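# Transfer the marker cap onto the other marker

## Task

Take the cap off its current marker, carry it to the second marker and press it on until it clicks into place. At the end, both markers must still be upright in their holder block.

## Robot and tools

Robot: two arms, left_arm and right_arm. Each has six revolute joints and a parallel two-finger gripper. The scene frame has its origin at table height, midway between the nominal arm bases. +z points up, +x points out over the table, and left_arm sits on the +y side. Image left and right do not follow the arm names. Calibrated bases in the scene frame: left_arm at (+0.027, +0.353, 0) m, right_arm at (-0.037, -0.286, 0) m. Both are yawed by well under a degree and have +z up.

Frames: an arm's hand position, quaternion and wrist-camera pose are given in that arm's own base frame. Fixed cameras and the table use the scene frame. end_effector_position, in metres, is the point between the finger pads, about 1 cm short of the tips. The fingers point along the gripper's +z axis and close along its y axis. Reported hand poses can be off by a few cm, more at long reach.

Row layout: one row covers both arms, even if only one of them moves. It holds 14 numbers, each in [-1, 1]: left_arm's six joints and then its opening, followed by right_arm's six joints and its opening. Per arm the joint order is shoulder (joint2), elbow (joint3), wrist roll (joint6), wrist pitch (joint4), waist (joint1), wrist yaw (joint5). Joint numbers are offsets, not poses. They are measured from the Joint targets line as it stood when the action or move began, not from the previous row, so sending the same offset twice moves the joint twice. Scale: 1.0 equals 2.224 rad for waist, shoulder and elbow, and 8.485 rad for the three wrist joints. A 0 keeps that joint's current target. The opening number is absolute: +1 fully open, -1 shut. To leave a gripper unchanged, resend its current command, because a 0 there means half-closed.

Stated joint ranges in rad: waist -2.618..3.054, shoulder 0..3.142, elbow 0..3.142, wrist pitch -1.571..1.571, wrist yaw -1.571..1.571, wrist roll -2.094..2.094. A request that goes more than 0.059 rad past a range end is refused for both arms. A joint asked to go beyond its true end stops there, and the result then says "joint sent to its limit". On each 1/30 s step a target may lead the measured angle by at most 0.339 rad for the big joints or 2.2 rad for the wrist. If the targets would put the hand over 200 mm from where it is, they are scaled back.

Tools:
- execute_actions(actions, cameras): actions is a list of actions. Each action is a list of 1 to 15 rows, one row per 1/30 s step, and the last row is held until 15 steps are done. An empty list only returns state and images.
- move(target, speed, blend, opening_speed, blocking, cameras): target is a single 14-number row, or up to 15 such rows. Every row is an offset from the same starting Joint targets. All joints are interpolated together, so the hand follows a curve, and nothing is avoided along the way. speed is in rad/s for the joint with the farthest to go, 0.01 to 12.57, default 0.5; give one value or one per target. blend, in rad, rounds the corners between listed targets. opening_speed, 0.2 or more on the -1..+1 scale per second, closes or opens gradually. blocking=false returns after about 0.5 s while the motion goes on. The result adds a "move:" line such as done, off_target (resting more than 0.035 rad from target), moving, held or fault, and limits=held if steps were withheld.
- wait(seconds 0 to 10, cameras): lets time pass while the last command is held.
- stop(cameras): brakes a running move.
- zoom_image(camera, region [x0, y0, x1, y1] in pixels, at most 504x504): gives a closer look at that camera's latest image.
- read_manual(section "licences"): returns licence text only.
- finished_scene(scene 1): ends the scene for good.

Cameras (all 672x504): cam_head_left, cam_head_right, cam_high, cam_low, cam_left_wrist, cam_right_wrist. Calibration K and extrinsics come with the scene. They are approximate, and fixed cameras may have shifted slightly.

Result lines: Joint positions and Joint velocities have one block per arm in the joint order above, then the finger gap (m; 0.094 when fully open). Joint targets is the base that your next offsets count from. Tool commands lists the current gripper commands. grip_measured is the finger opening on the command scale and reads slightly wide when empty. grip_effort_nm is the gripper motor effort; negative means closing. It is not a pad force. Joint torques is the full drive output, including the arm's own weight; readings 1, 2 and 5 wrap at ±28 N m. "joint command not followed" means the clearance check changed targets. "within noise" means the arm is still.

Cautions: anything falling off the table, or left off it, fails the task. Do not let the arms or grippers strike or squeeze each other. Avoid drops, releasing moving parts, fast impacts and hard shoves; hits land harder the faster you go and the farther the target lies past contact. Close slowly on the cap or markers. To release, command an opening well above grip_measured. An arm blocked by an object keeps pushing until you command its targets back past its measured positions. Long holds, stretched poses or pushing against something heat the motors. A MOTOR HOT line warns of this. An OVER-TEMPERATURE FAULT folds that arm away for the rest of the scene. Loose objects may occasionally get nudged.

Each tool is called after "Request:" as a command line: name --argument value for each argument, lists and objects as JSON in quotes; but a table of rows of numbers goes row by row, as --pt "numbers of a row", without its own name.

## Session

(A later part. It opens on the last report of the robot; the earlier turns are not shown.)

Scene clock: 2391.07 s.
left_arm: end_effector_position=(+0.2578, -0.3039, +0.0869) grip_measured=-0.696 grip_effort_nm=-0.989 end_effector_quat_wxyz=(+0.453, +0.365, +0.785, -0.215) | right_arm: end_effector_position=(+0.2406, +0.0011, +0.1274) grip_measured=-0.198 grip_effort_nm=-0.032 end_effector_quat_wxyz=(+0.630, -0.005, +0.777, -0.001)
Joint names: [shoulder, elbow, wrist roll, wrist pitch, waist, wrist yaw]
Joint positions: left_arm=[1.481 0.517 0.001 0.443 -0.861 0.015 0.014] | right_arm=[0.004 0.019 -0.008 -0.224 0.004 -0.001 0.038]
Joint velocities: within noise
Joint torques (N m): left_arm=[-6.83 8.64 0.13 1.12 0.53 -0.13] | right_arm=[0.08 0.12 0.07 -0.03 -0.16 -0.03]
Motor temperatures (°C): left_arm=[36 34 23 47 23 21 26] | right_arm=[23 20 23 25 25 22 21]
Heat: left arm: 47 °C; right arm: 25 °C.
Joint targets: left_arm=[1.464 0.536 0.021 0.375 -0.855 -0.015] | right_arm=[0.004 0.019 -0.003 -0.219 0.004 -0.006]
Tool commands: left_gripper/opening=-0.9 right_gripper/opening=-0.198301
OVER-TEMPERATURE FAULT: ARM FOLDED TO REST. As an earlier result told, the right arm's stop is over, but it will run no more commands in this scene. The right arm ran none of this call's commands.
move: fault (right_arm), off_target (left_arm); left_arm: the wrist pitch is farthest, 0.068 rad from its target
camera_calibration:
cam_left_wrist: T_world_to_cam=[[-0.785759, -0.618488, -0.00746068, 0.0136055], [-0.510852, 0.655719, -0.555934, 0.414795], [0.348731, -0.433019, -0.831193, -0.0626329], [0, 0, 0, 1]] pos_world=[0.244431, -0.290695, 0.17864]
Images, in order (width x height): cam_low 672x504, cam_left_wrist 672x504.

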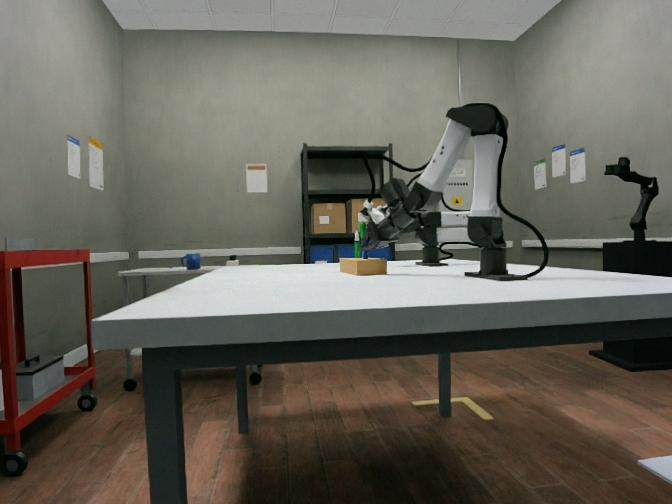

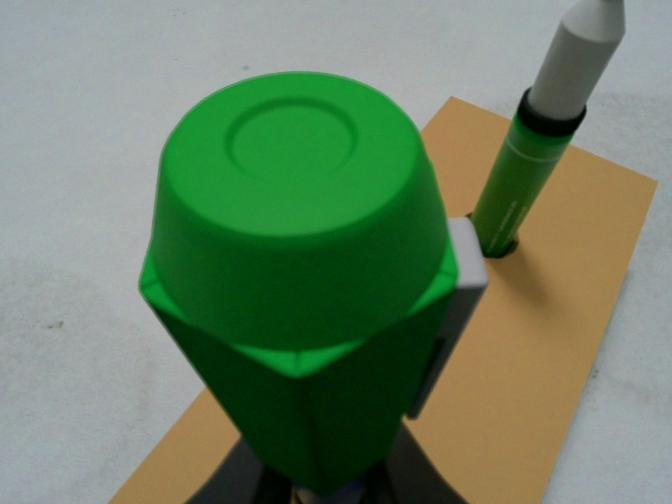

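Request:
move --target '[-0.0049,0.0346,0,-0.0212,0,0,-0.95,0,0,0,0,0,0,-0.198]' --speed 0.15 --cameras '["cam_low","cam_left_wrist"]'

Request:
zoom_image --camera "cam_low" --region '[350, 220, 392, 262]'

Scene clock: 2398.27 s.
left_arm: end_effector_position=(+0.2582, -0.3035, +0.0868) grip_measured=-0.696 grip_effort_nm=-0.994 end_effector_quat_wxyz=(+0.420, +0.372, +0.804, -0.198) | right_arm: end_effector_position=(+0.2406, +0.0011, +0.1274) grip_measured=-0.198 grip_effort_nm=-0.032 end_effector_quat_wxyz=(+0.630, -0.005, +0.777, -0.001)
Joint names: [shoulder, elbow, wrist roll, wrist pitch, waist, wrist yaw]
Joint positions: left_arm=[1.469 0.595 0.001 0.268 -0.861 0.012 0.014] | right_arm=[0.004 0.019 -0.008 -0.224 0.004 -0.001 0.038]
Joint velocities: within noise
Joint torques (N m): left_arm=[-6.75 8.72 0.11 1.07 0.54 -0.13] | right_arm=[0.23 0.13 0.05 -0.04 -0.17 0]
Motor temperatures (°C): left_arm=[37 34 23 46 23 21 26] | right_arm=[23 20 23 25 25 22 21]
Heat: left arm: 46 °C; right arm: 25 °C.
Joint targets: left_arm=[1.453 0.613 0.021 0.195 -0.855 -0.015] | right_arm=[0.004 0.019 -0.003 -0.219 0.004 -0.006]
Tool commands: left_gripper/opening=-0.95 right_gripper/opening=-0.198301
OVER-TEMPERATURE FAULT: ARM FOLDED TO REST. As an earlier result told, the right arm's stop is over, but it will run no more commands in this scene. The right arm ran none of this call's commands.
move: fault (right_arm), off_target (left_arm); left_arm: the wrist pitch is farthest, 0.073 rad from its target
camera_calibration:
cam_left_wrist: T_world_to_cam=[[-0.78454, -0.620054, -0.00556407, 0.0132031], [-0.540537, 0.688271, -0.483841, 0.425893], [0.303837, -0.376585, -0.875138, -0.0301833], [0, 0, 0, 1]] pos_world=[0.24974, -0.29631, 0.179723]
Images, in order (width x height): cam_low 672x504, cam_left_wrist 672x504.

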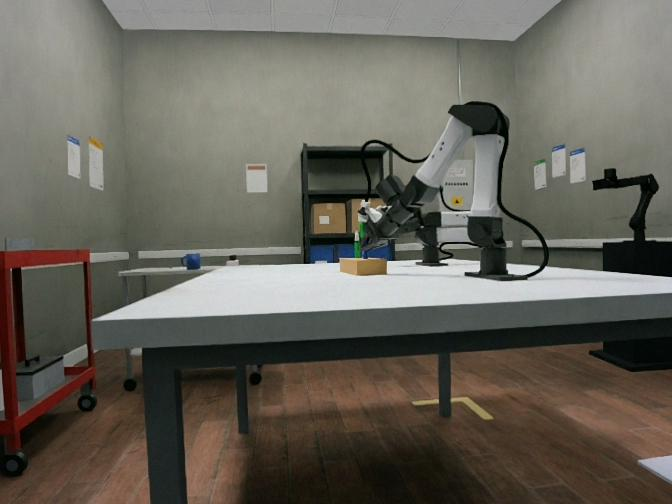

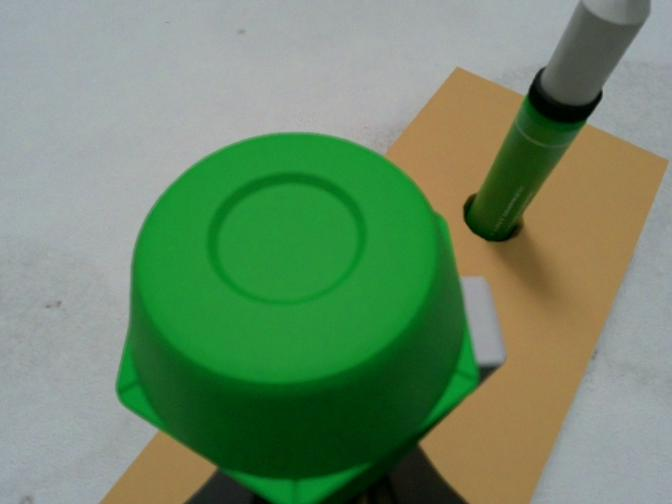

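Scaled by 12.000 from the camera's 672x504 image, which has a finer 960x720 frame.

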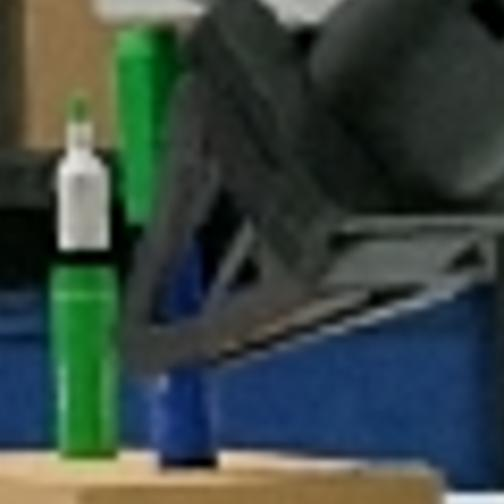

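Request:
zoom_image --camera "cam_low" --region '[354, 220, 375, 262]'

Request:
zoom_image --camera "cam_left_wrist" --region '[80, 104, 580, 504]'

Scaled by 12.000 from the camera's 672x504 image, which has a finer 960x720 frame.

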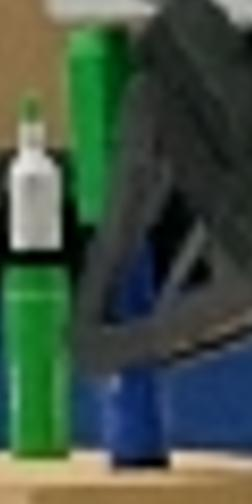

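Scaled by 1.008 from the camera's 672x504 image, which has a finer 960x720 frame.

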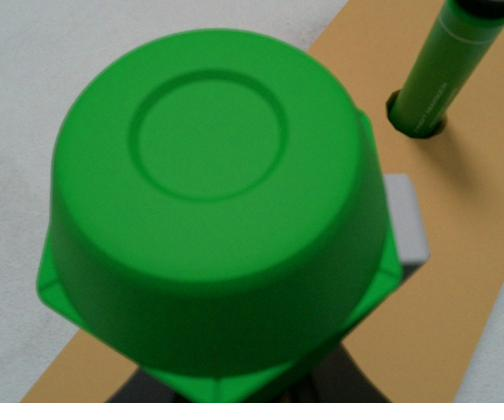

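Request:
move --target '[0.0015,0.0203,0,-0.0106,0,0,-0.95,0,0,0,0,0,0,-0.198]' --speed 0.15 --cameras '["cam_low","cam_left_wrist"]'

Request:
zoom_image --camera "cam_low" --region '[350, 220, 392, 262]'

Scene clock: 2445.60 s.
left_arm: end_effector_position=(+0.2581, -0.3030, +0.0866) grip_measured=-0.696 grip_effort_nm=-0.989 end_effector_quat_wxyz=(+0.401, +0.376, +0.814, -0.189) | right_arm: end_effector_position=(+0.2406, +0.0011, +0.1274) grip_measured=-0.198 grip_effort_nm=-0.022 end_effector_quat_wxyz=(+0.630, -0.005, +0.777, -0.001)
Joint names: [shoulder, elbow, wrist roll, wrist pitch, waist, wrist yaw]
Joint positions: left_arm=[1.469 0.639 0.001 0.178 -0.861 0.01 0.014] | right_arm=[0.004 0.019 -0.008 -0.224 0.004 -0.001 0.038]
Joint velocities: within noise
Joint torques (N m): left_arm=[-6.53 9.03 0.07 1.01 0.47 -0.07] | right_arm=[0.14 0.09 0.04 -0.04 -0.16 -0.05]
Motor temperatures (°C): left_arm=[36 35 23 42 23 21 27] | right_arm=[23 20 23 25 25 22 21]
Heat: left arm: 42 °C; right arm: 25 °C.
Joint targets: left_arm=[1.457 0.658 0.021 0.105 -0.855 -0.015] | right_arm=[0.004 0.019 -0.003 -0.219 0.004 -0.006]
Tool commands: left_gripper/opening=-0.95 right_gripper/opening=-0.198301
OVER-TEMPERATURE FAULT: ARM FOLDED TO REST. As an earlier result told, the right arm's stop is over, but it will run no more commands in this scene. The right arm ran none of this call's commands.
move: fault (right_arm), off_target (left_arm); left_arm: the wrist pitch is farthest, 0.072 rad from its target
camera_calibration:
cam_left_wrist: T_world_to_cam=[[-0.783911, -0.620856, -0.00454679, 0.0129412], [-0.555178, 0.704225, -0.442544, 0.430471], [0.277958, -0.344391, -0.896735, -0.0119238], [0, 0, 0, 1]] pos_world=[0.252447, -0.29922, 0.179869]
Images, in order (width x height): cam_low 672x504, cam_left_wrist 672x504.

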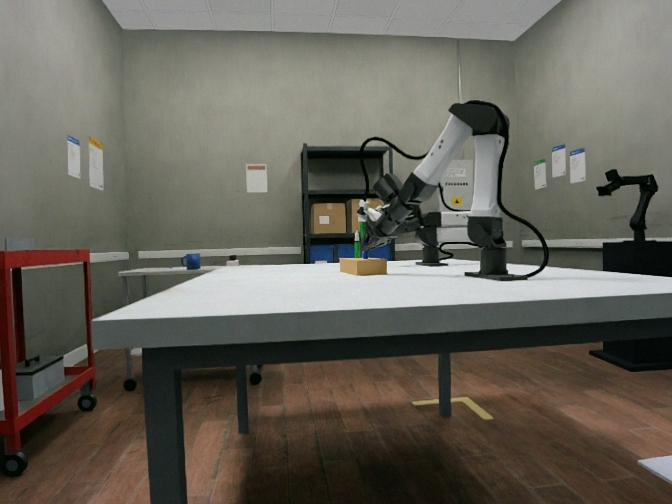

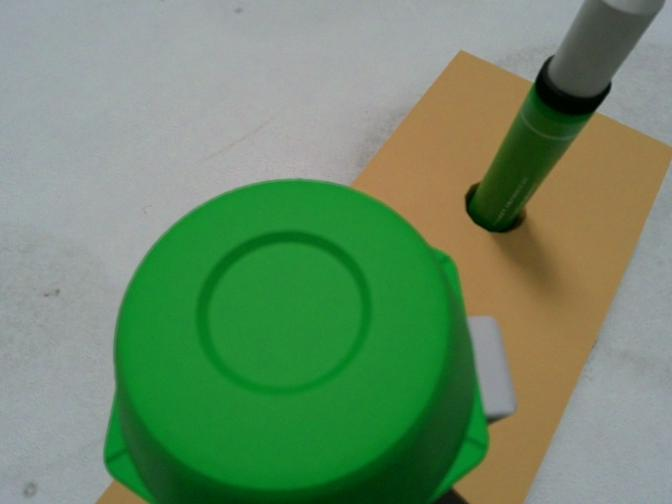

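Scaled by 12.000 from the camera's 672x504 image, which has a finer 960x720 frame.

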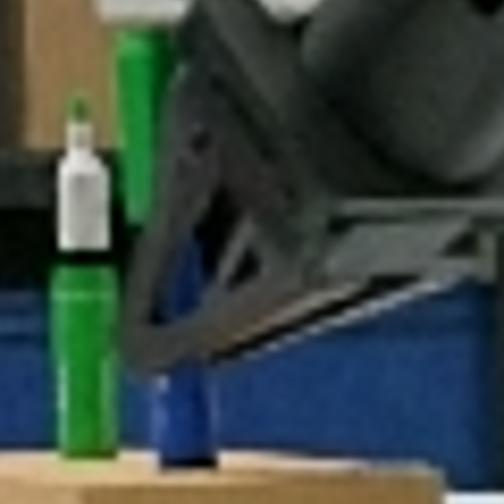

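Request:
move --target '[0.001,0.0203,0,-0.0106,0,0,-0.95,0,0,0,0,0,0,-0.198]' --speed 0.15 --cameras '["cam_low","cam_left_wrist"]'

Request:
zoom_image --camera "cam_low" --region '[350, 220, 392, 262]'

Scene clock: 2477.60 s.
left_arm: end_effector_position=(+0.2571, -0.3018, +0.0865) grip_measured=-0.696 grip_effort_nm=-0.994 end_effector_quat_wxyz=(+0.381, +0.381, +0.823, -0.180) | right_arm: end_effector_position=(+0.2406, +0.0011, +0.1274) grip_measured=-0.198 grip_effort_nm=-0.027 end_effector_quat_wxyz=(+0.630, -0.005, +0.777, -0.001)
Joint names: [shoulder, elbow, wrist roll, wrist pitch, waist, wrist yaw]
Joint positions: left_arm=[1.469 0.682 0.001 0.086 -0.861 0.01 0.014] | right_arm=[0.004 0.019 -0.008 -0.224 0.004 -0.001 0.038]
Joint velocities: within noise
Joint torques (N m): left_arm=[-6.32 9.4 0.09 0.95 0.5 -0.07] | right_arm=[0.18 0.2 0.05 -0.06 -0.18 -0.02]
Motor temperatures (°C): left_arm=[36 35 23 40 23 21 27] | right_arm=[23 20 23 25 25 22 21]
Heat: left arm: 40 °C; right arm: 25 °C.
Joint targets: left_arm=[1.459 0.703 0.021 0.015 -0.855 -0.015] | right_arm=[0.004 0.019 -0.003 -0.219 0.004 -0.006]
Tool commands: left_gripper/opening=-0.95 right_gripper/opening=-0.198301
OVER-TEMPERATURE FAULT: ARM FOLDED TO REST. As an earlier result told, the right arm's stop is over, but it will run no more commands in this scene. The right arm ran none of this call's commands.
move: fault (right_arm), off_target (left_arm); left_arm: the wrist pitch is farthest, 0.070 rad from its target
camera_calibration:
cam_left_wrist: T_world_to_cam=[[-0.784066, -0.620672, -0.00256918, 0.0127431], [-0.56845, 0.719746, -0.398536, 0.433357], [0.249209, -0.311018, -0.917149, 0.00793191], [0, 0, 0, 1]] pos_world=[0.254356, -0.301531, 0.180016]
Images, in order (width x height): cam_low 672x504, cam_left_wrist 672x504.

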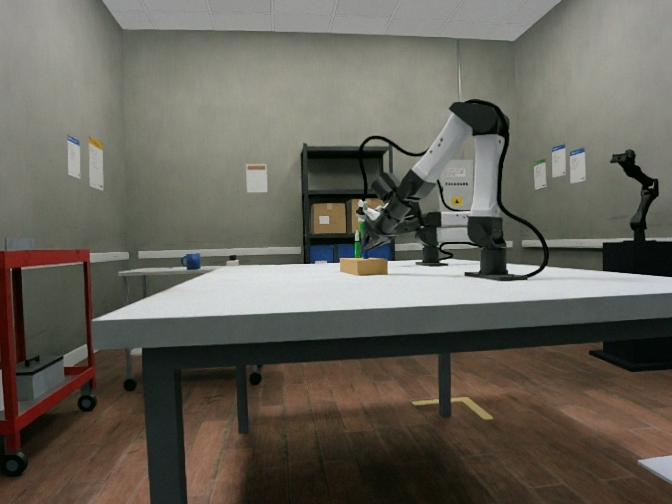

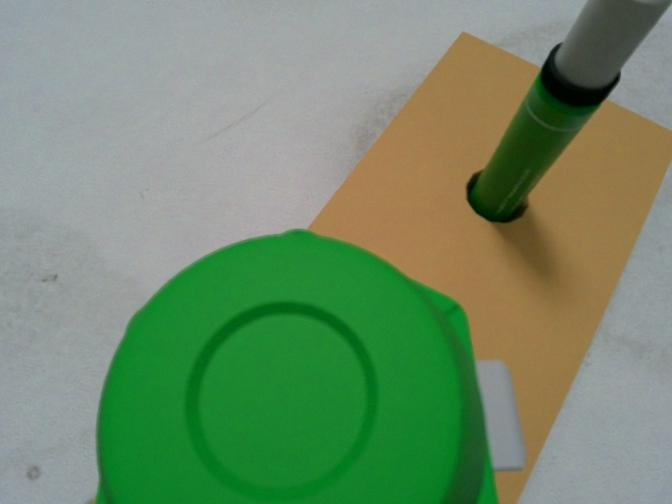

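Scaled by 12.000 from the camera's 672x504 image, which has a finer 960x720 frame.

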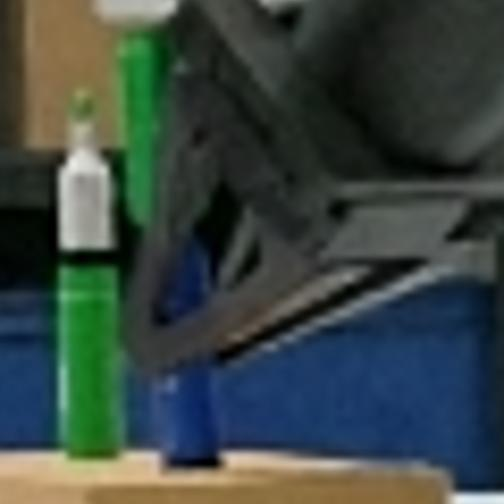

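Request:
zoom_image --camera "cam_low" --region '[80, 250, 280, 400]'

Request:
zoom_image --camera "cam_low" --region '[420, 250, 620, 400]'

Scaled by 2.520 from the camera's 672x504 image, which has a finer 960x720 frame.

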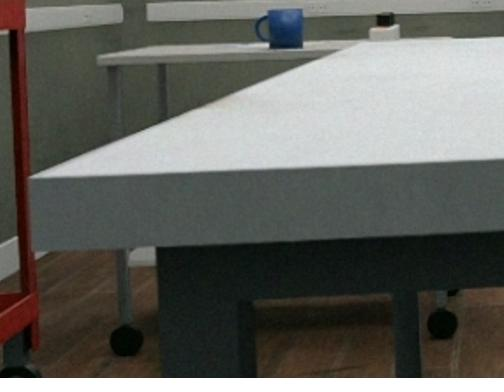

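Scaled by 2.520 from the camera's 672x504 image, which has a finer 960x720 frame.

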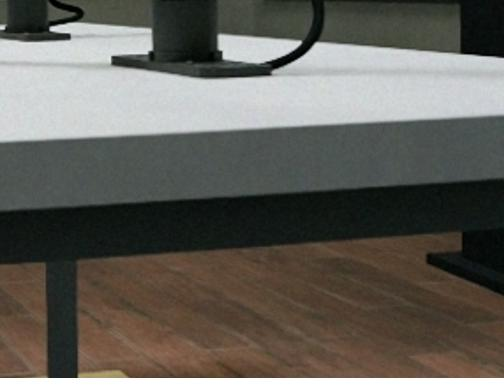

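Request:
wait --seconds 0

Request:
zoom_image --camera "cam_right_wrist" --region '[150, 300, 520, 504]'

Request:
zoom_image --camera "cam_high" --region '[170, 260, 260, 340]'

Request:
zoom_image --camera "cam_head_right" --region '[380, 200, 520, 340]'

Scene clock: 2744.47 s.
left_arm: end_effector_position=(+0.2572, -0.3016, +0.0864) grip_measured=-0.696 grip_effort_nm=-0.994 end_effector_quat_wxyz=(+0.381, +0.380, +0.824, -0.179) | right_arm: end_effector_position=(+0.2406, +0.0011, +0.1274) grip_measured=-0.198 grip_effort_nm=-0.027 end_effector_quat_wxyz=(+0.630, -0.005, +0.777, -0.001)
Joint names: [shoulder, elbow, wrist roll, wrist pitch, waist, wrist yaw]
Joint positions: left_arm=[1.469 0.682 0.001 0.084 -0.861 0.008 0.014] | right_arm=[0.004 0.019 -0.008 -0.224 0.004 -0.001 0.038]
Joint velocities: within noise
Joint torques (N m): left_arm=[-6.35 9.28 0.11 0.99 0.5 -0.09] | right_arm=[0.18 0.13 0.04 -0.06 -0.18 -0.03]
Motor temperatures (°C): left_arm=[36 41 23 32 23 21 28] | right_arm=[23 20 23 25 25 22 21]
Heat: left arm: 41 °C; right arm: 25 °C.
Joint targets: left_arm=[1.459 0.703 0.021 0.015 -0.855 -0.015] | right_arm=[0.004 0.019 -0.003 -0.219 0.004 -0.006]
Tool commands: left_gripper/opening=-0.95 right_gripper/opening=-0.198301
OVER-TEMPERATURE FAULT: ARM FOLDED TO REST. As an earlier result told, the right arm's stop is over, but it will run no more commands in this scene.
camera_calibration:
cam_left_wrist: T_world_to_cam=[[-0.783283, -0.621656, -0.00350421, 0.0126164], [-0.56936, 0.719631, -0.397442, 0.433232], [0.249594, -0.309315, -0.91762, 0.00837762], [0, 0, 0, 1]] pos_world=[0.254456, -0.301333, 0.179916]
cam_right_wrist: T_world_to_cam=[[0.0194951, -0.999766, -0.00939677, -0.0000536994], [-0.581967, -0.00370487, -0.813204, 0.283606], [0.812978, 0.0213221, -0.581903, -0.0351299], [0, 0, 0, 1]] pos_world=[0.19361, 0.00174608, 0.210187]

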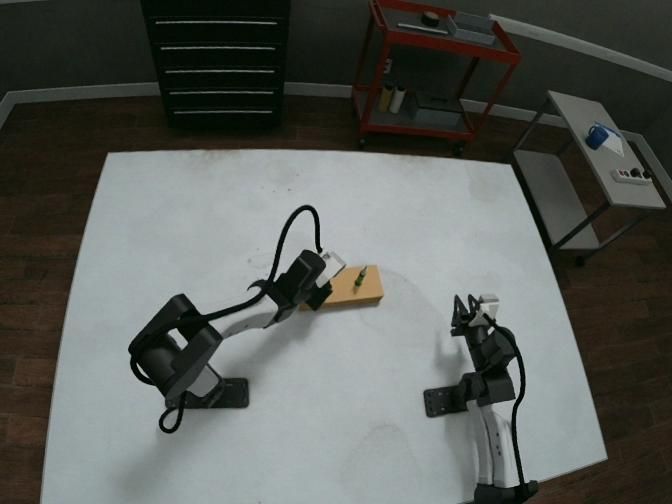

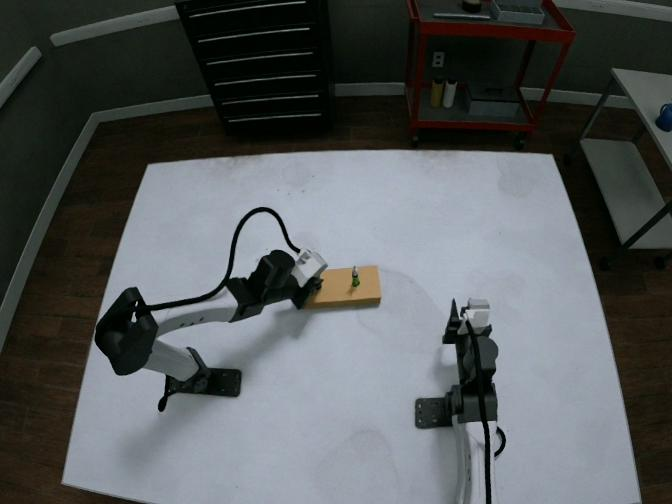

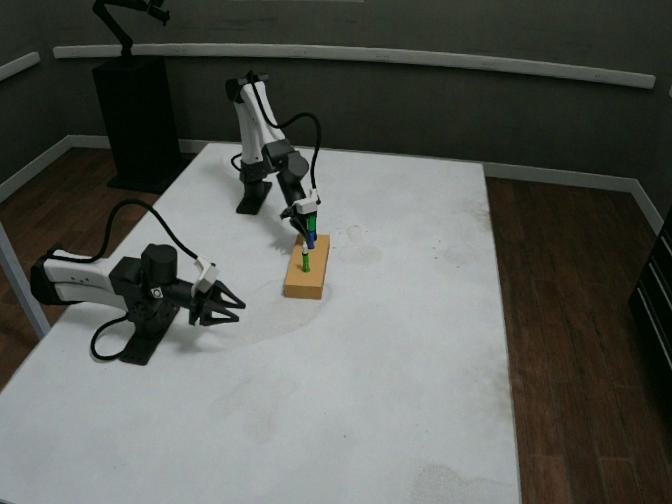

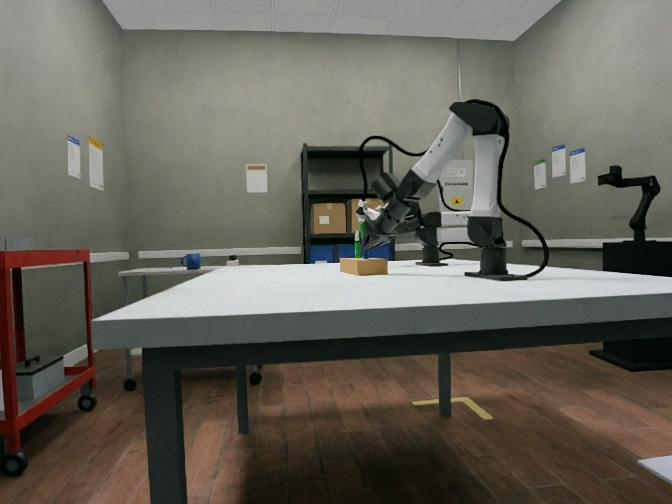

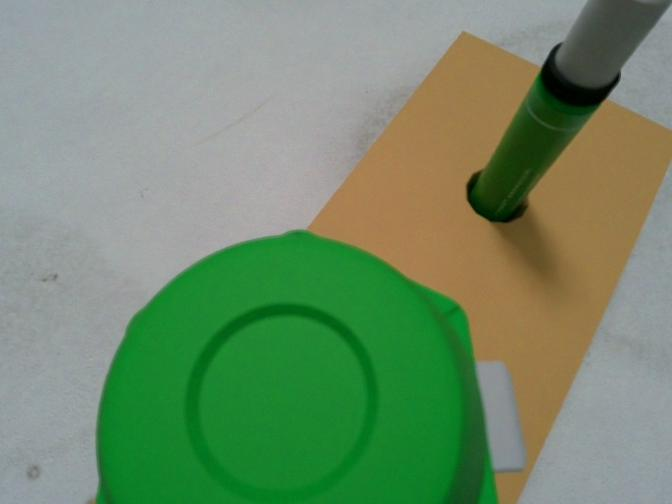

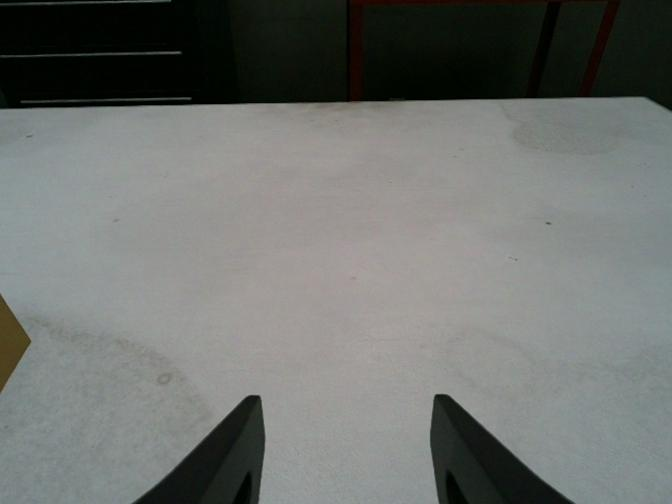

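Scaled by 1.362 from the camera's 672x504 image, which has a finer 960x720 frame.

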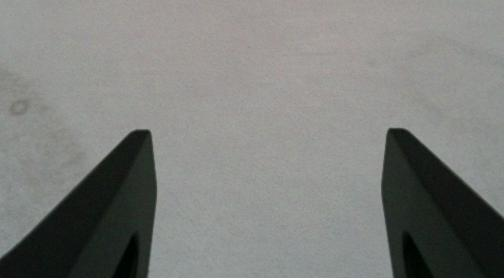

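Scaled by 5.600 from the camera's 672x504 image, which has a finer 960x720 frame.

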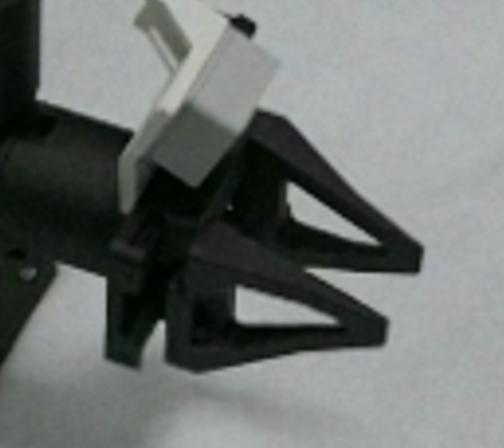

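Scaled by 3.600 from the camera's 672x504 image, which has a finer 960x720 frame.

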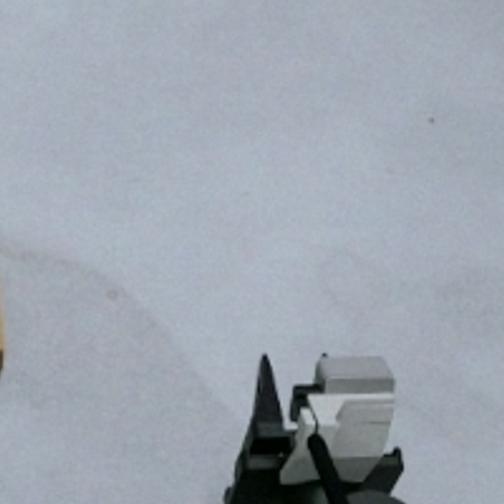

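Request:
move --target '[0.0162,0.0387,0,-0.0178,0,0,-0.95,0,0,0,0,0,0,-0.198]' --speed 0.12 --cameras '["cam_low","cam_left_wrist"]'

Request:
zoom_image --camera "cam_low" --region '[350, 220, 392, 262]'

Scene clock: 2790.93 s.
left_arm: end_effector_position=(+0.2567, -0.3000, +0.0879) grip_measured=-0.696 grip_effort_nm=-0.994 end_effector_quat_wxyz=(+0.348, +0.386, +0.839, -0.163) | right_arm: end_effector_position=(+0.2406, +0.0011, +0.1274) grip_measured=-0.198 grip_effort_nm=-0.027 end_effector_quat_wxyz=(+0.630, -0.005, +0.777, -0.001)
Joint names: [shoulder, elbow, wrist roll, wrist pitch, waist, wrist yaw]
Joint positions: left_arm=[1.48 0.766 0.001 -0.068 -0.859 0.008 0.014] | right_arm=[0.004 0.019 -0.008 -0.224 0.004 -0.001 0.038]
Joint velocities: within noise
Joint torques (N m): left_arm=[-4.62 9.68 0.06 0.9 0.13 -0.1] | right_arm=[0.21 0.12 0.05 -0.05 -0.16 -0.01]
Motor temperatures (°C): left_arm=[36 41 23 32 23 21 28] | right_arm=[23 20 23 25 25 22 21]
Heat: left arm: 41 °C; right arm: 25 °C.
Joint targets: left_arm=[1.495 0.790 0.021 -0.136 -0.855 -0.015] | right_arm=[0.004 0.019 -0.003 -0.219 0.004 -0.006]
Tool commands: left_gripper/opening=-0.95 right_gripper/opening=-0.198301
OVER-TEMPERATURE FAULT: ARM FOLDED TO REST. As an earlier result told, the right arm's stop is over, but it will run no more commands in this scene. The right arm ran none of this call's commands.
move: fault (right_arm), off_target (left_arm); left_arm: the wrist pitch is farthest, 0.068 rad from its target
camera_calibration:
cam_left_wrist: T_world_to_cam=[[-0.782462, -0.622698, -0.000345329, 0.0123526], [-0.589285, 0.740654, -0.322761, 0.437376], [0.201239, -0.252345, -0.94648, 0.0423885], [0, 0, 0, 1]] pos_world=[0.258874, -0.305556, 0.181292]
Images, in order (width x height): cam_low 672x504, cam_left_wrist 672x504.

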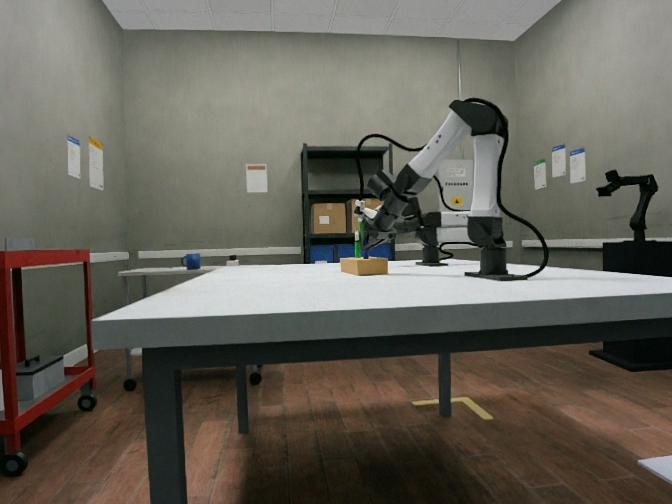

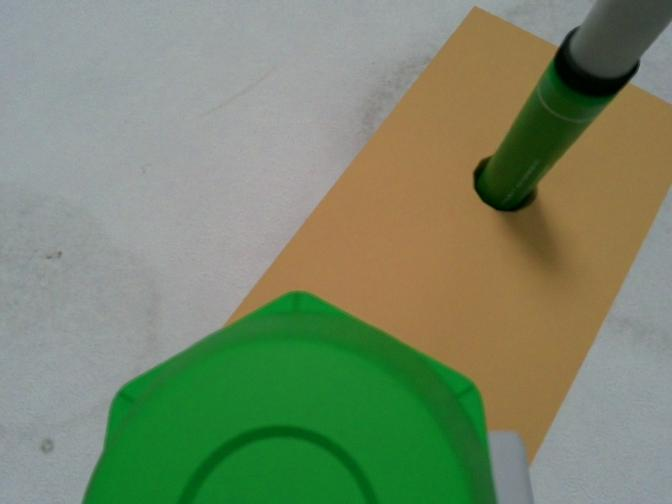

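Scaled by 12.000 from the camera's 672x504 image, which has a finer 960x720 frame.

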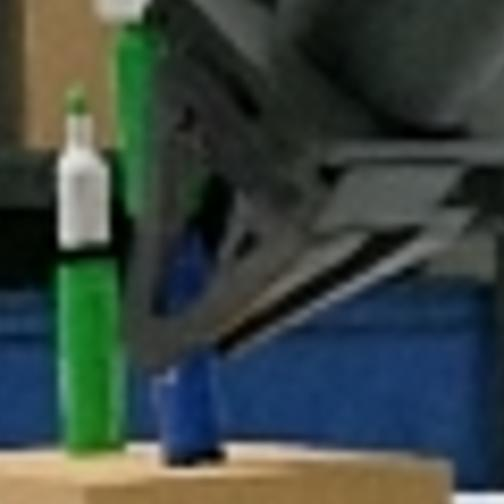

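Request:
zoom_image --camera "cam_low" --region '[356, 218, 376, 242]'

Request:
zoom_image --camera "cam_high" --region '[270, 180, 340, 280]'

Scaled by 21.000 from the camera's 672x504 image, which has a finer 960x720 frame.

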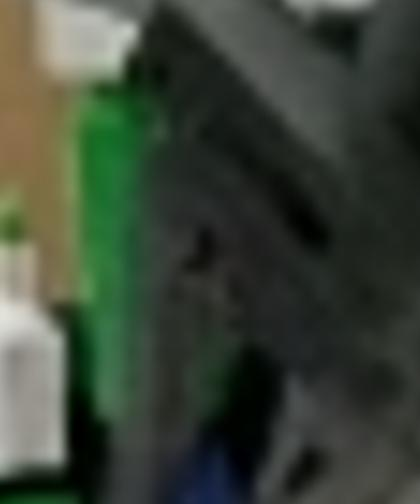

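This scene's latest camera images include none from cam_high. They are from: cam_low, cam_left_wrist. cam_high's image comes with the result of a call that names it in "cameras".

Request:
wait --seconds 0 --cameras '["cam_high","cam_head_left","cam_head_right","cam_low"]'

Request:
zoom_image --camera "cam_high" --region '[280, 180, 340, 260]'

Request:
zoom_image --camera "cam_head_right" --region '[270, 230, 390, 320]'

Request:
zoom_image --camera "cam_head_left" --region '[270, 230, 390, 320]'

Scene clock: 3008.00 s.
left_arm: end_effector_position=(+0.2567, -0.3000, +0.0879) grip_measured=-0.696 grip_effort_nm=-0.994 end_effector_quat_wxyz=(+0.348, +0.386, +0.839, -0.163) | right_arm: end_effector_position=(+0.2406, +0.0011, +0.1274) grip_measured=-0.198 grip_effort_nm=-0.032 end_effector_quat_wxyz=(+0.630, -0.005, +0.777, -0.001)
Joint names: [shoulder, elbow, wrist roll, wrist pitch, waist, wrist yaw]
Joint positions: left_arm=[1.48 0.766 0.001 -0.068 -0.859 0.008 0.014] | right_arm=[0.004 0.019 -0.008 -0.224 0.004 -0.001 0.038]
Joint velocities: within noise
Joint torques (N m): left_arm=[-4.62 9.8 0.11 0.9 0.35 -0.1] | right_arm=[0.31 0.12 0.04 -0.06 -0.2 -0.02]
Motor temperatures (°C): left_arm=[33 45 23 30 23 21 28] | right_arm=[22 20 23 25 25 22 21]
Heat: left arm: 45 °C; right arm: 25 °C.
Joint targets: left_arm=[1.495 0.789 0.021 -0.136 -0.855 -0.015] | right_arm=[0.004 0.019 -0.003 -0.219 0.004 -0.006]
Tool commands: left_gripper/opening=-0.95 right_gripper/opening=-0.198301
OVER-TEMPERATURE FAULT: ARM FOLDED TO REST. As an earlier result told, the right arm's stop is over, but it will run no more commands in this scene.
Images, in order (width x height): cam_head_left 672x504, cam_head_right 672x504, cam_high 672x504, cam_low 672x504.

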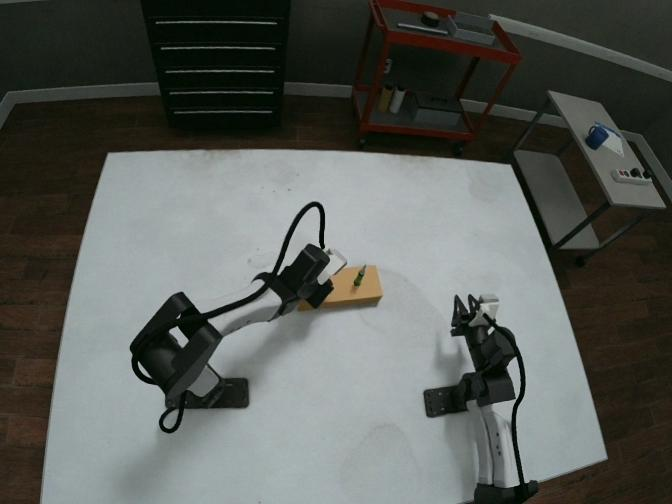

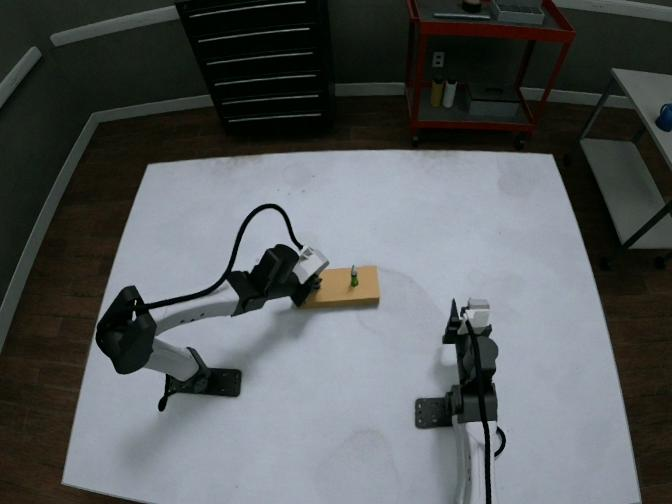

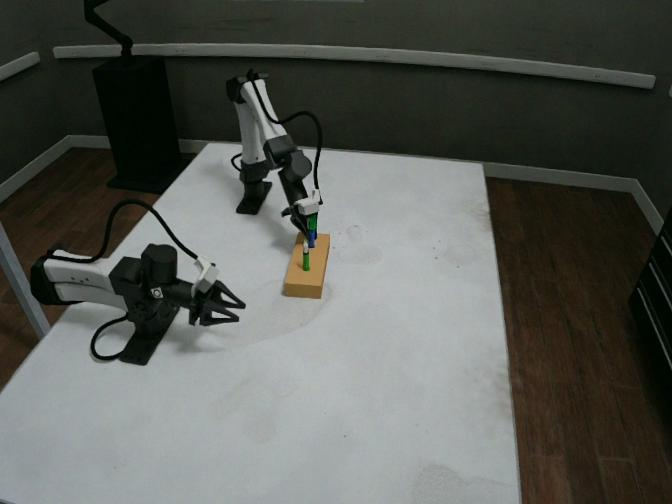

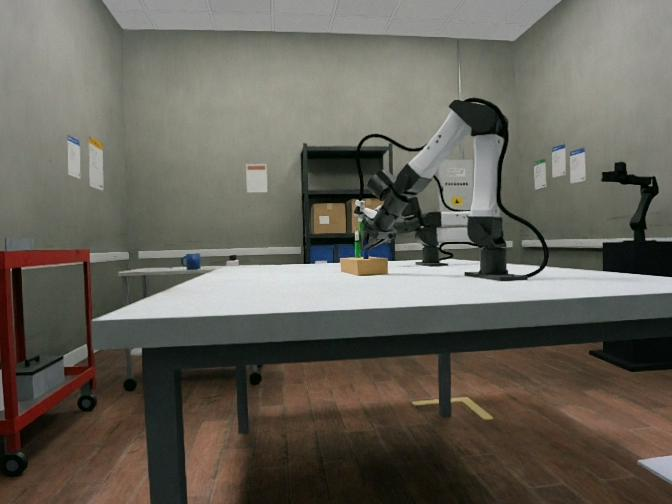

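Scaled by 6.300 from the camera's 672x504 image, which has a finer 960x720 frame.

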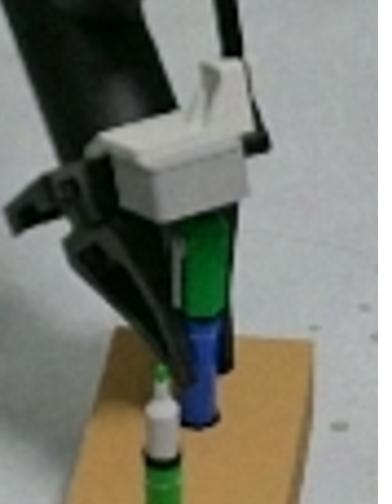

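Scaled by 4.200 from the camera's 672x504 image, which has a finer 960x720 frame.

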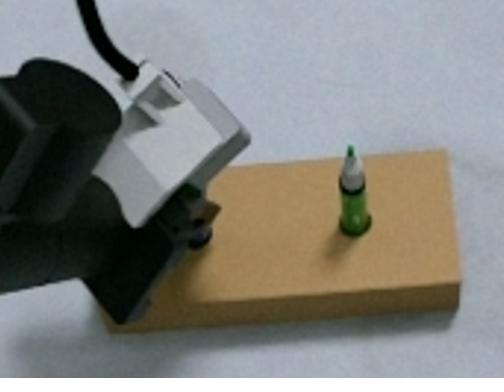

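Scaled by 4.200 from the camera's 672x504 image, which has a finer 960x720 frame.

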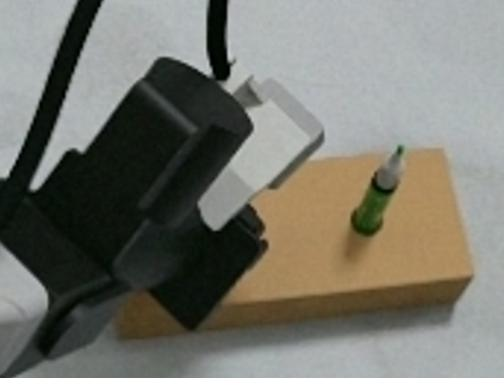

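Request:
move --pt "-0.0004 -0.1286 0 0.075 0 0 -0.9 0 0 0 0 0 0 -0.198" --pt "0.098 -0.2172 0 0.155 0 0 -0.9 0 0 0 0 0 0 -0.198" --speed 0.3 --blend 0.05 --cameras '["cam_low","cam_left_wrist"]'

Request:
zoom_image --camera "cam_low" --region '[350, 220, 392, 262]'

Scene clock: 3122.10 s.
left_arm: end_effector_position=(+0.2590, -0.3015, +0.0828) grip_measured=-0.696 grip_effort_nm=-0.989 end_effector_quat_wxyz=(+0.553, +0.332, +0.720, -0.254) | right_arm: end_effector_position=(+0.2406, +0.0011, +0.1274) grip_measured=-0.198 grip_effort_nm=-0.027 end_effector_quat_wxyz=(+0.630, -0.005, +0.777, -0.001)
Joint names: [shoulder, elbow, wrist roll, wrist pitch, waist, wrist yaw]
Joint positions: left_arm=[1.7 0.322 0.002 1.116 -0.859 0.004 0.014] | right_arm=[0.004 0.019 -0.008 -0.224 0.004 -0.001 0.038]
Joint velocities: within noise
Joint torques (N m): left_arm=[-4.64 3.36 0.1 2.49 0.29 -0.04] | right_arm=[0.17 0.09 0.03 -0.05 -0.06 -0.05]
Motor temperatures (°C): left_arm=[33 44 23 31 23 21 28] | right_arm=[22 20 23 25 25 22 21]
Heat: left arm: 44 °C; right arm: 25 °C.
Joint targets: left_arm=[1.713 0.306 0.021 1.179 -0.855 -0.015] | right_arm=[0.004 0.019 -0.003 -0.219 0.004 -0.006]
Tool commands: left_gripper/opening=-0.9 right_gripper/opening=-0.198301
OVER-TEMPERATURE FAULT: ARM FOLDED TO REST. As an earlier result told, the right arm's stop is over, but it will run no more commands in this scene. The right arm ran none of this call's commands.
move: fault (right_arm), off_target (left_arm); left_arm: the wrist pitch is farthest, 0.063 rad from its target
camera_calibration:
cam_left_wrist: T_world_to_cam=[[-0.77634, -0.629911, -0.022536, 0.011308], [-0.403165, 0.523733, -0.750442, 0.35994], [0.484514, -0.573512, -0.660552, -0.157131], [0, 0, 0, 1]] pos_world=[0.230026, -0.271505, 0.166575]
Images, in order (width x height): cam_low 672x504, cam_left_wrist 672x504.

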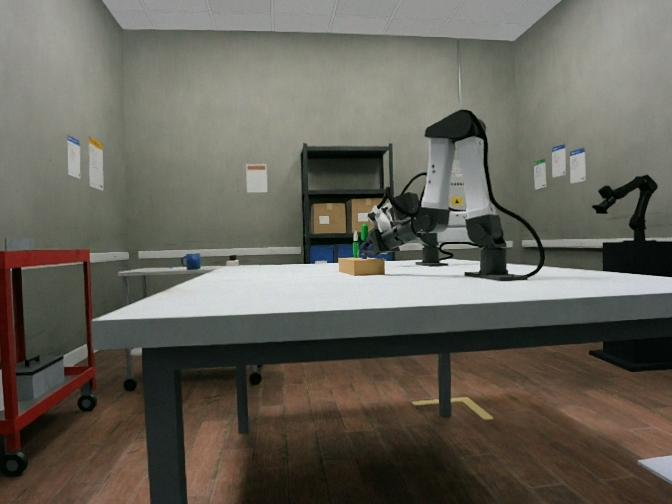

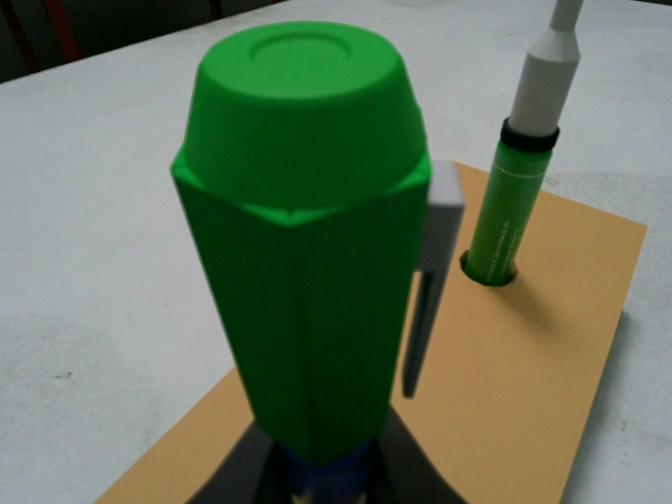

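Scaled by 12.000 from the camera's 672x504 image, which has a finer 960x720 frame.

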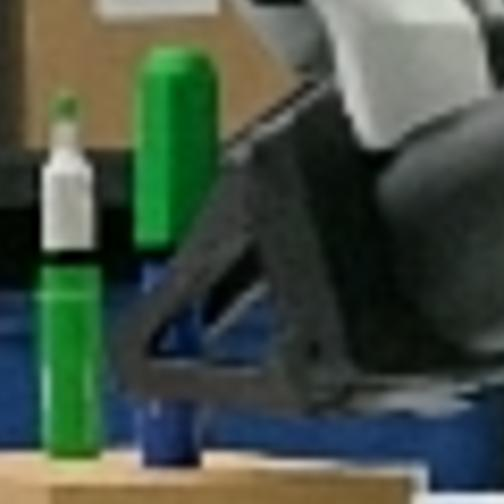

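Request:
move --pt "0 0 0 0 0 0 -0.15 0 0 0 0 0 0 -0.198" --pt "-0.0472 -0.0103 0 -0.0133 0 0 -0.15 0 0 0 0 0 0 -0.198" --speed 0.15 --opening_speed 0.6 --cameras '["cam_low","cam_left_wrist"]'

Request:
zoom_image --camera "cam_low" --region '[350, 220, 392, 262]'

Request:
zoom_image --camera "cam_left_wrist" --region '[180, 204, 480, 504]'

Scene clock: 3138.17 s.
left_arm: end_effector_position=(+0.2549, -0.2967, +0.0995) grip_measured=-0.152 grip_effort_nm=0.134 end_effector_quat_wxyz=(+0.568, +0.327, +0.709, -0.261) | right_arm: end_effector_position=(+0.2406, +0.0011, +0.1274) grip_measured=-0.198 grip_effort_nm=-0.032 end_effector_quat_wxyz=(+0.630, -0.005, +0.777, -0.001)
Joint names: [shoulder, elbow, wrist roll, wrist pitch, waist, wrist yaw]
Joint positions: left_arm=[1.626 0.296 0.002 1.109 -0.859 0.004 0.04] | right_arm=[0.004 0.019 -0.008 -0.224 0.004 -0.001 0.038]
Joint velocities: within noise
Joint torques (N m): left_arm=[-6.69 4.08 0.08 1.5 0.39 -0.06] | right_arm=[0.12 0.13 0.06 -0.05 -0.23 -0.04]
Motor temperatures (°C): left_arm=[33 41 23 36 23 21 28] | right_arm=[22 20 23 25 25 22 21]
Heat: left arm: 41 °C; right arm: 25 °C.
Joint targets: left_arm=[1.608 0.283 0.021 1.066 -0.855 -0.015] | right_arm=[0.004 0.019 -0.003 -0.219 0.004 -0.006]
Tool commands: left_gripper/opening=-0.15 right_gripper/opening=-0.198301
OVER-TEMPERATURE FAULT: ARM FOLDED TO REST. As an earlier result told, the right arm's stop is over, but it will run no more commands in this scene. The right arm ran none of this call's commands.
move: fault (right_arm), off_target (left_arm); left_arm: the wrist pitch is farthest, 0.043 rad from its target
camera_calibration:
cam_left_wrist: T_world_to_cam=[[-0.775729, -0.630623, -0.0236489, 0.0112298], [-0.383248, 0.500544, -0.776258, 0.358911], [0.501363, -0.593103, -0.629972, -0.154511], [0, 0, 0, 1]] pos_world=[0.22373, -0.26421, 0.181536]
Images, in order (width x height): cam_low 672x504, cam_left_wrist 672x504.

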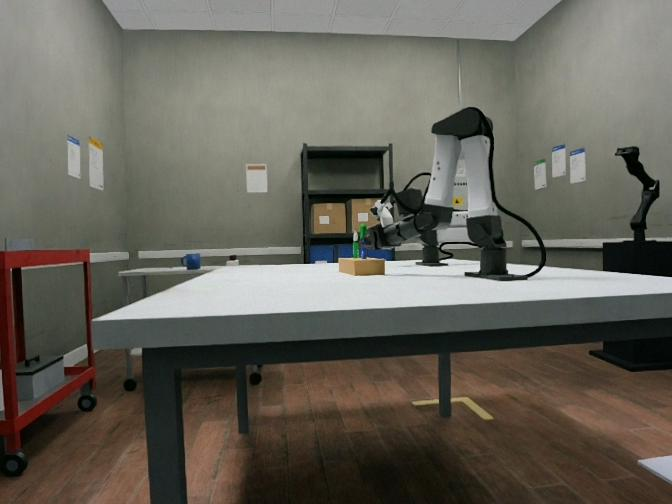

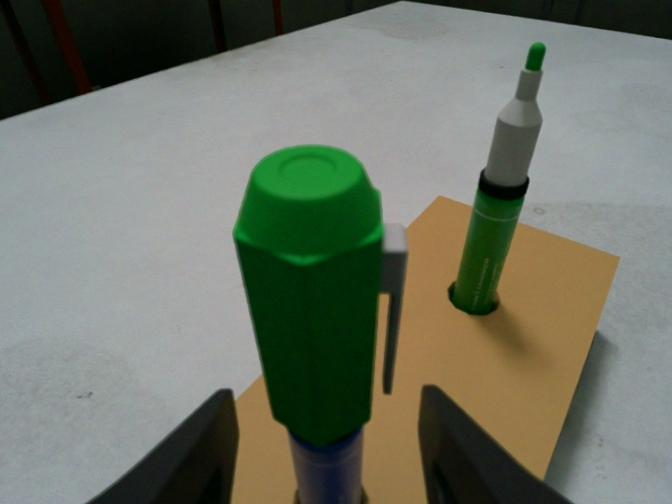

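Scaled by 12.000 from the camera's 672x504 image, which has a finer 960x720 frame.

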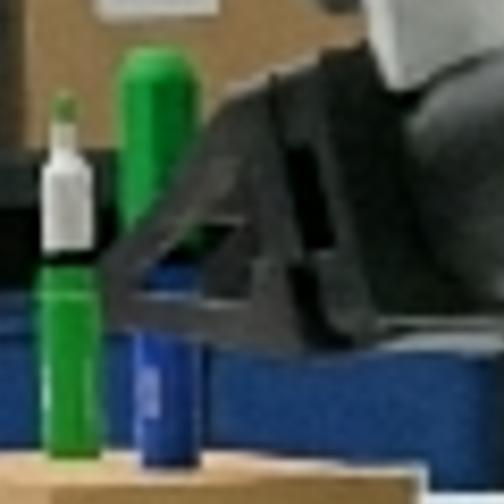

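Scaled by 1.680 from the camera's 672x504 image, which has a finer 960x720 frame.

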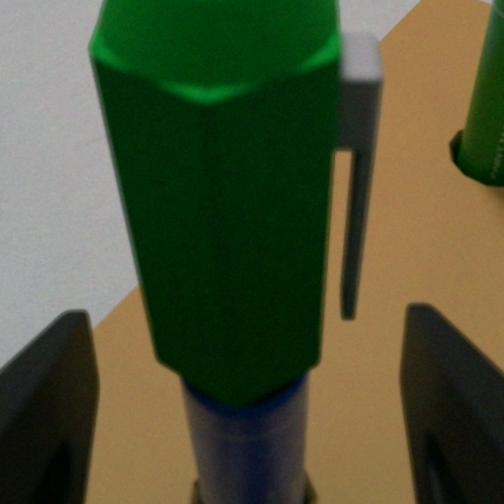

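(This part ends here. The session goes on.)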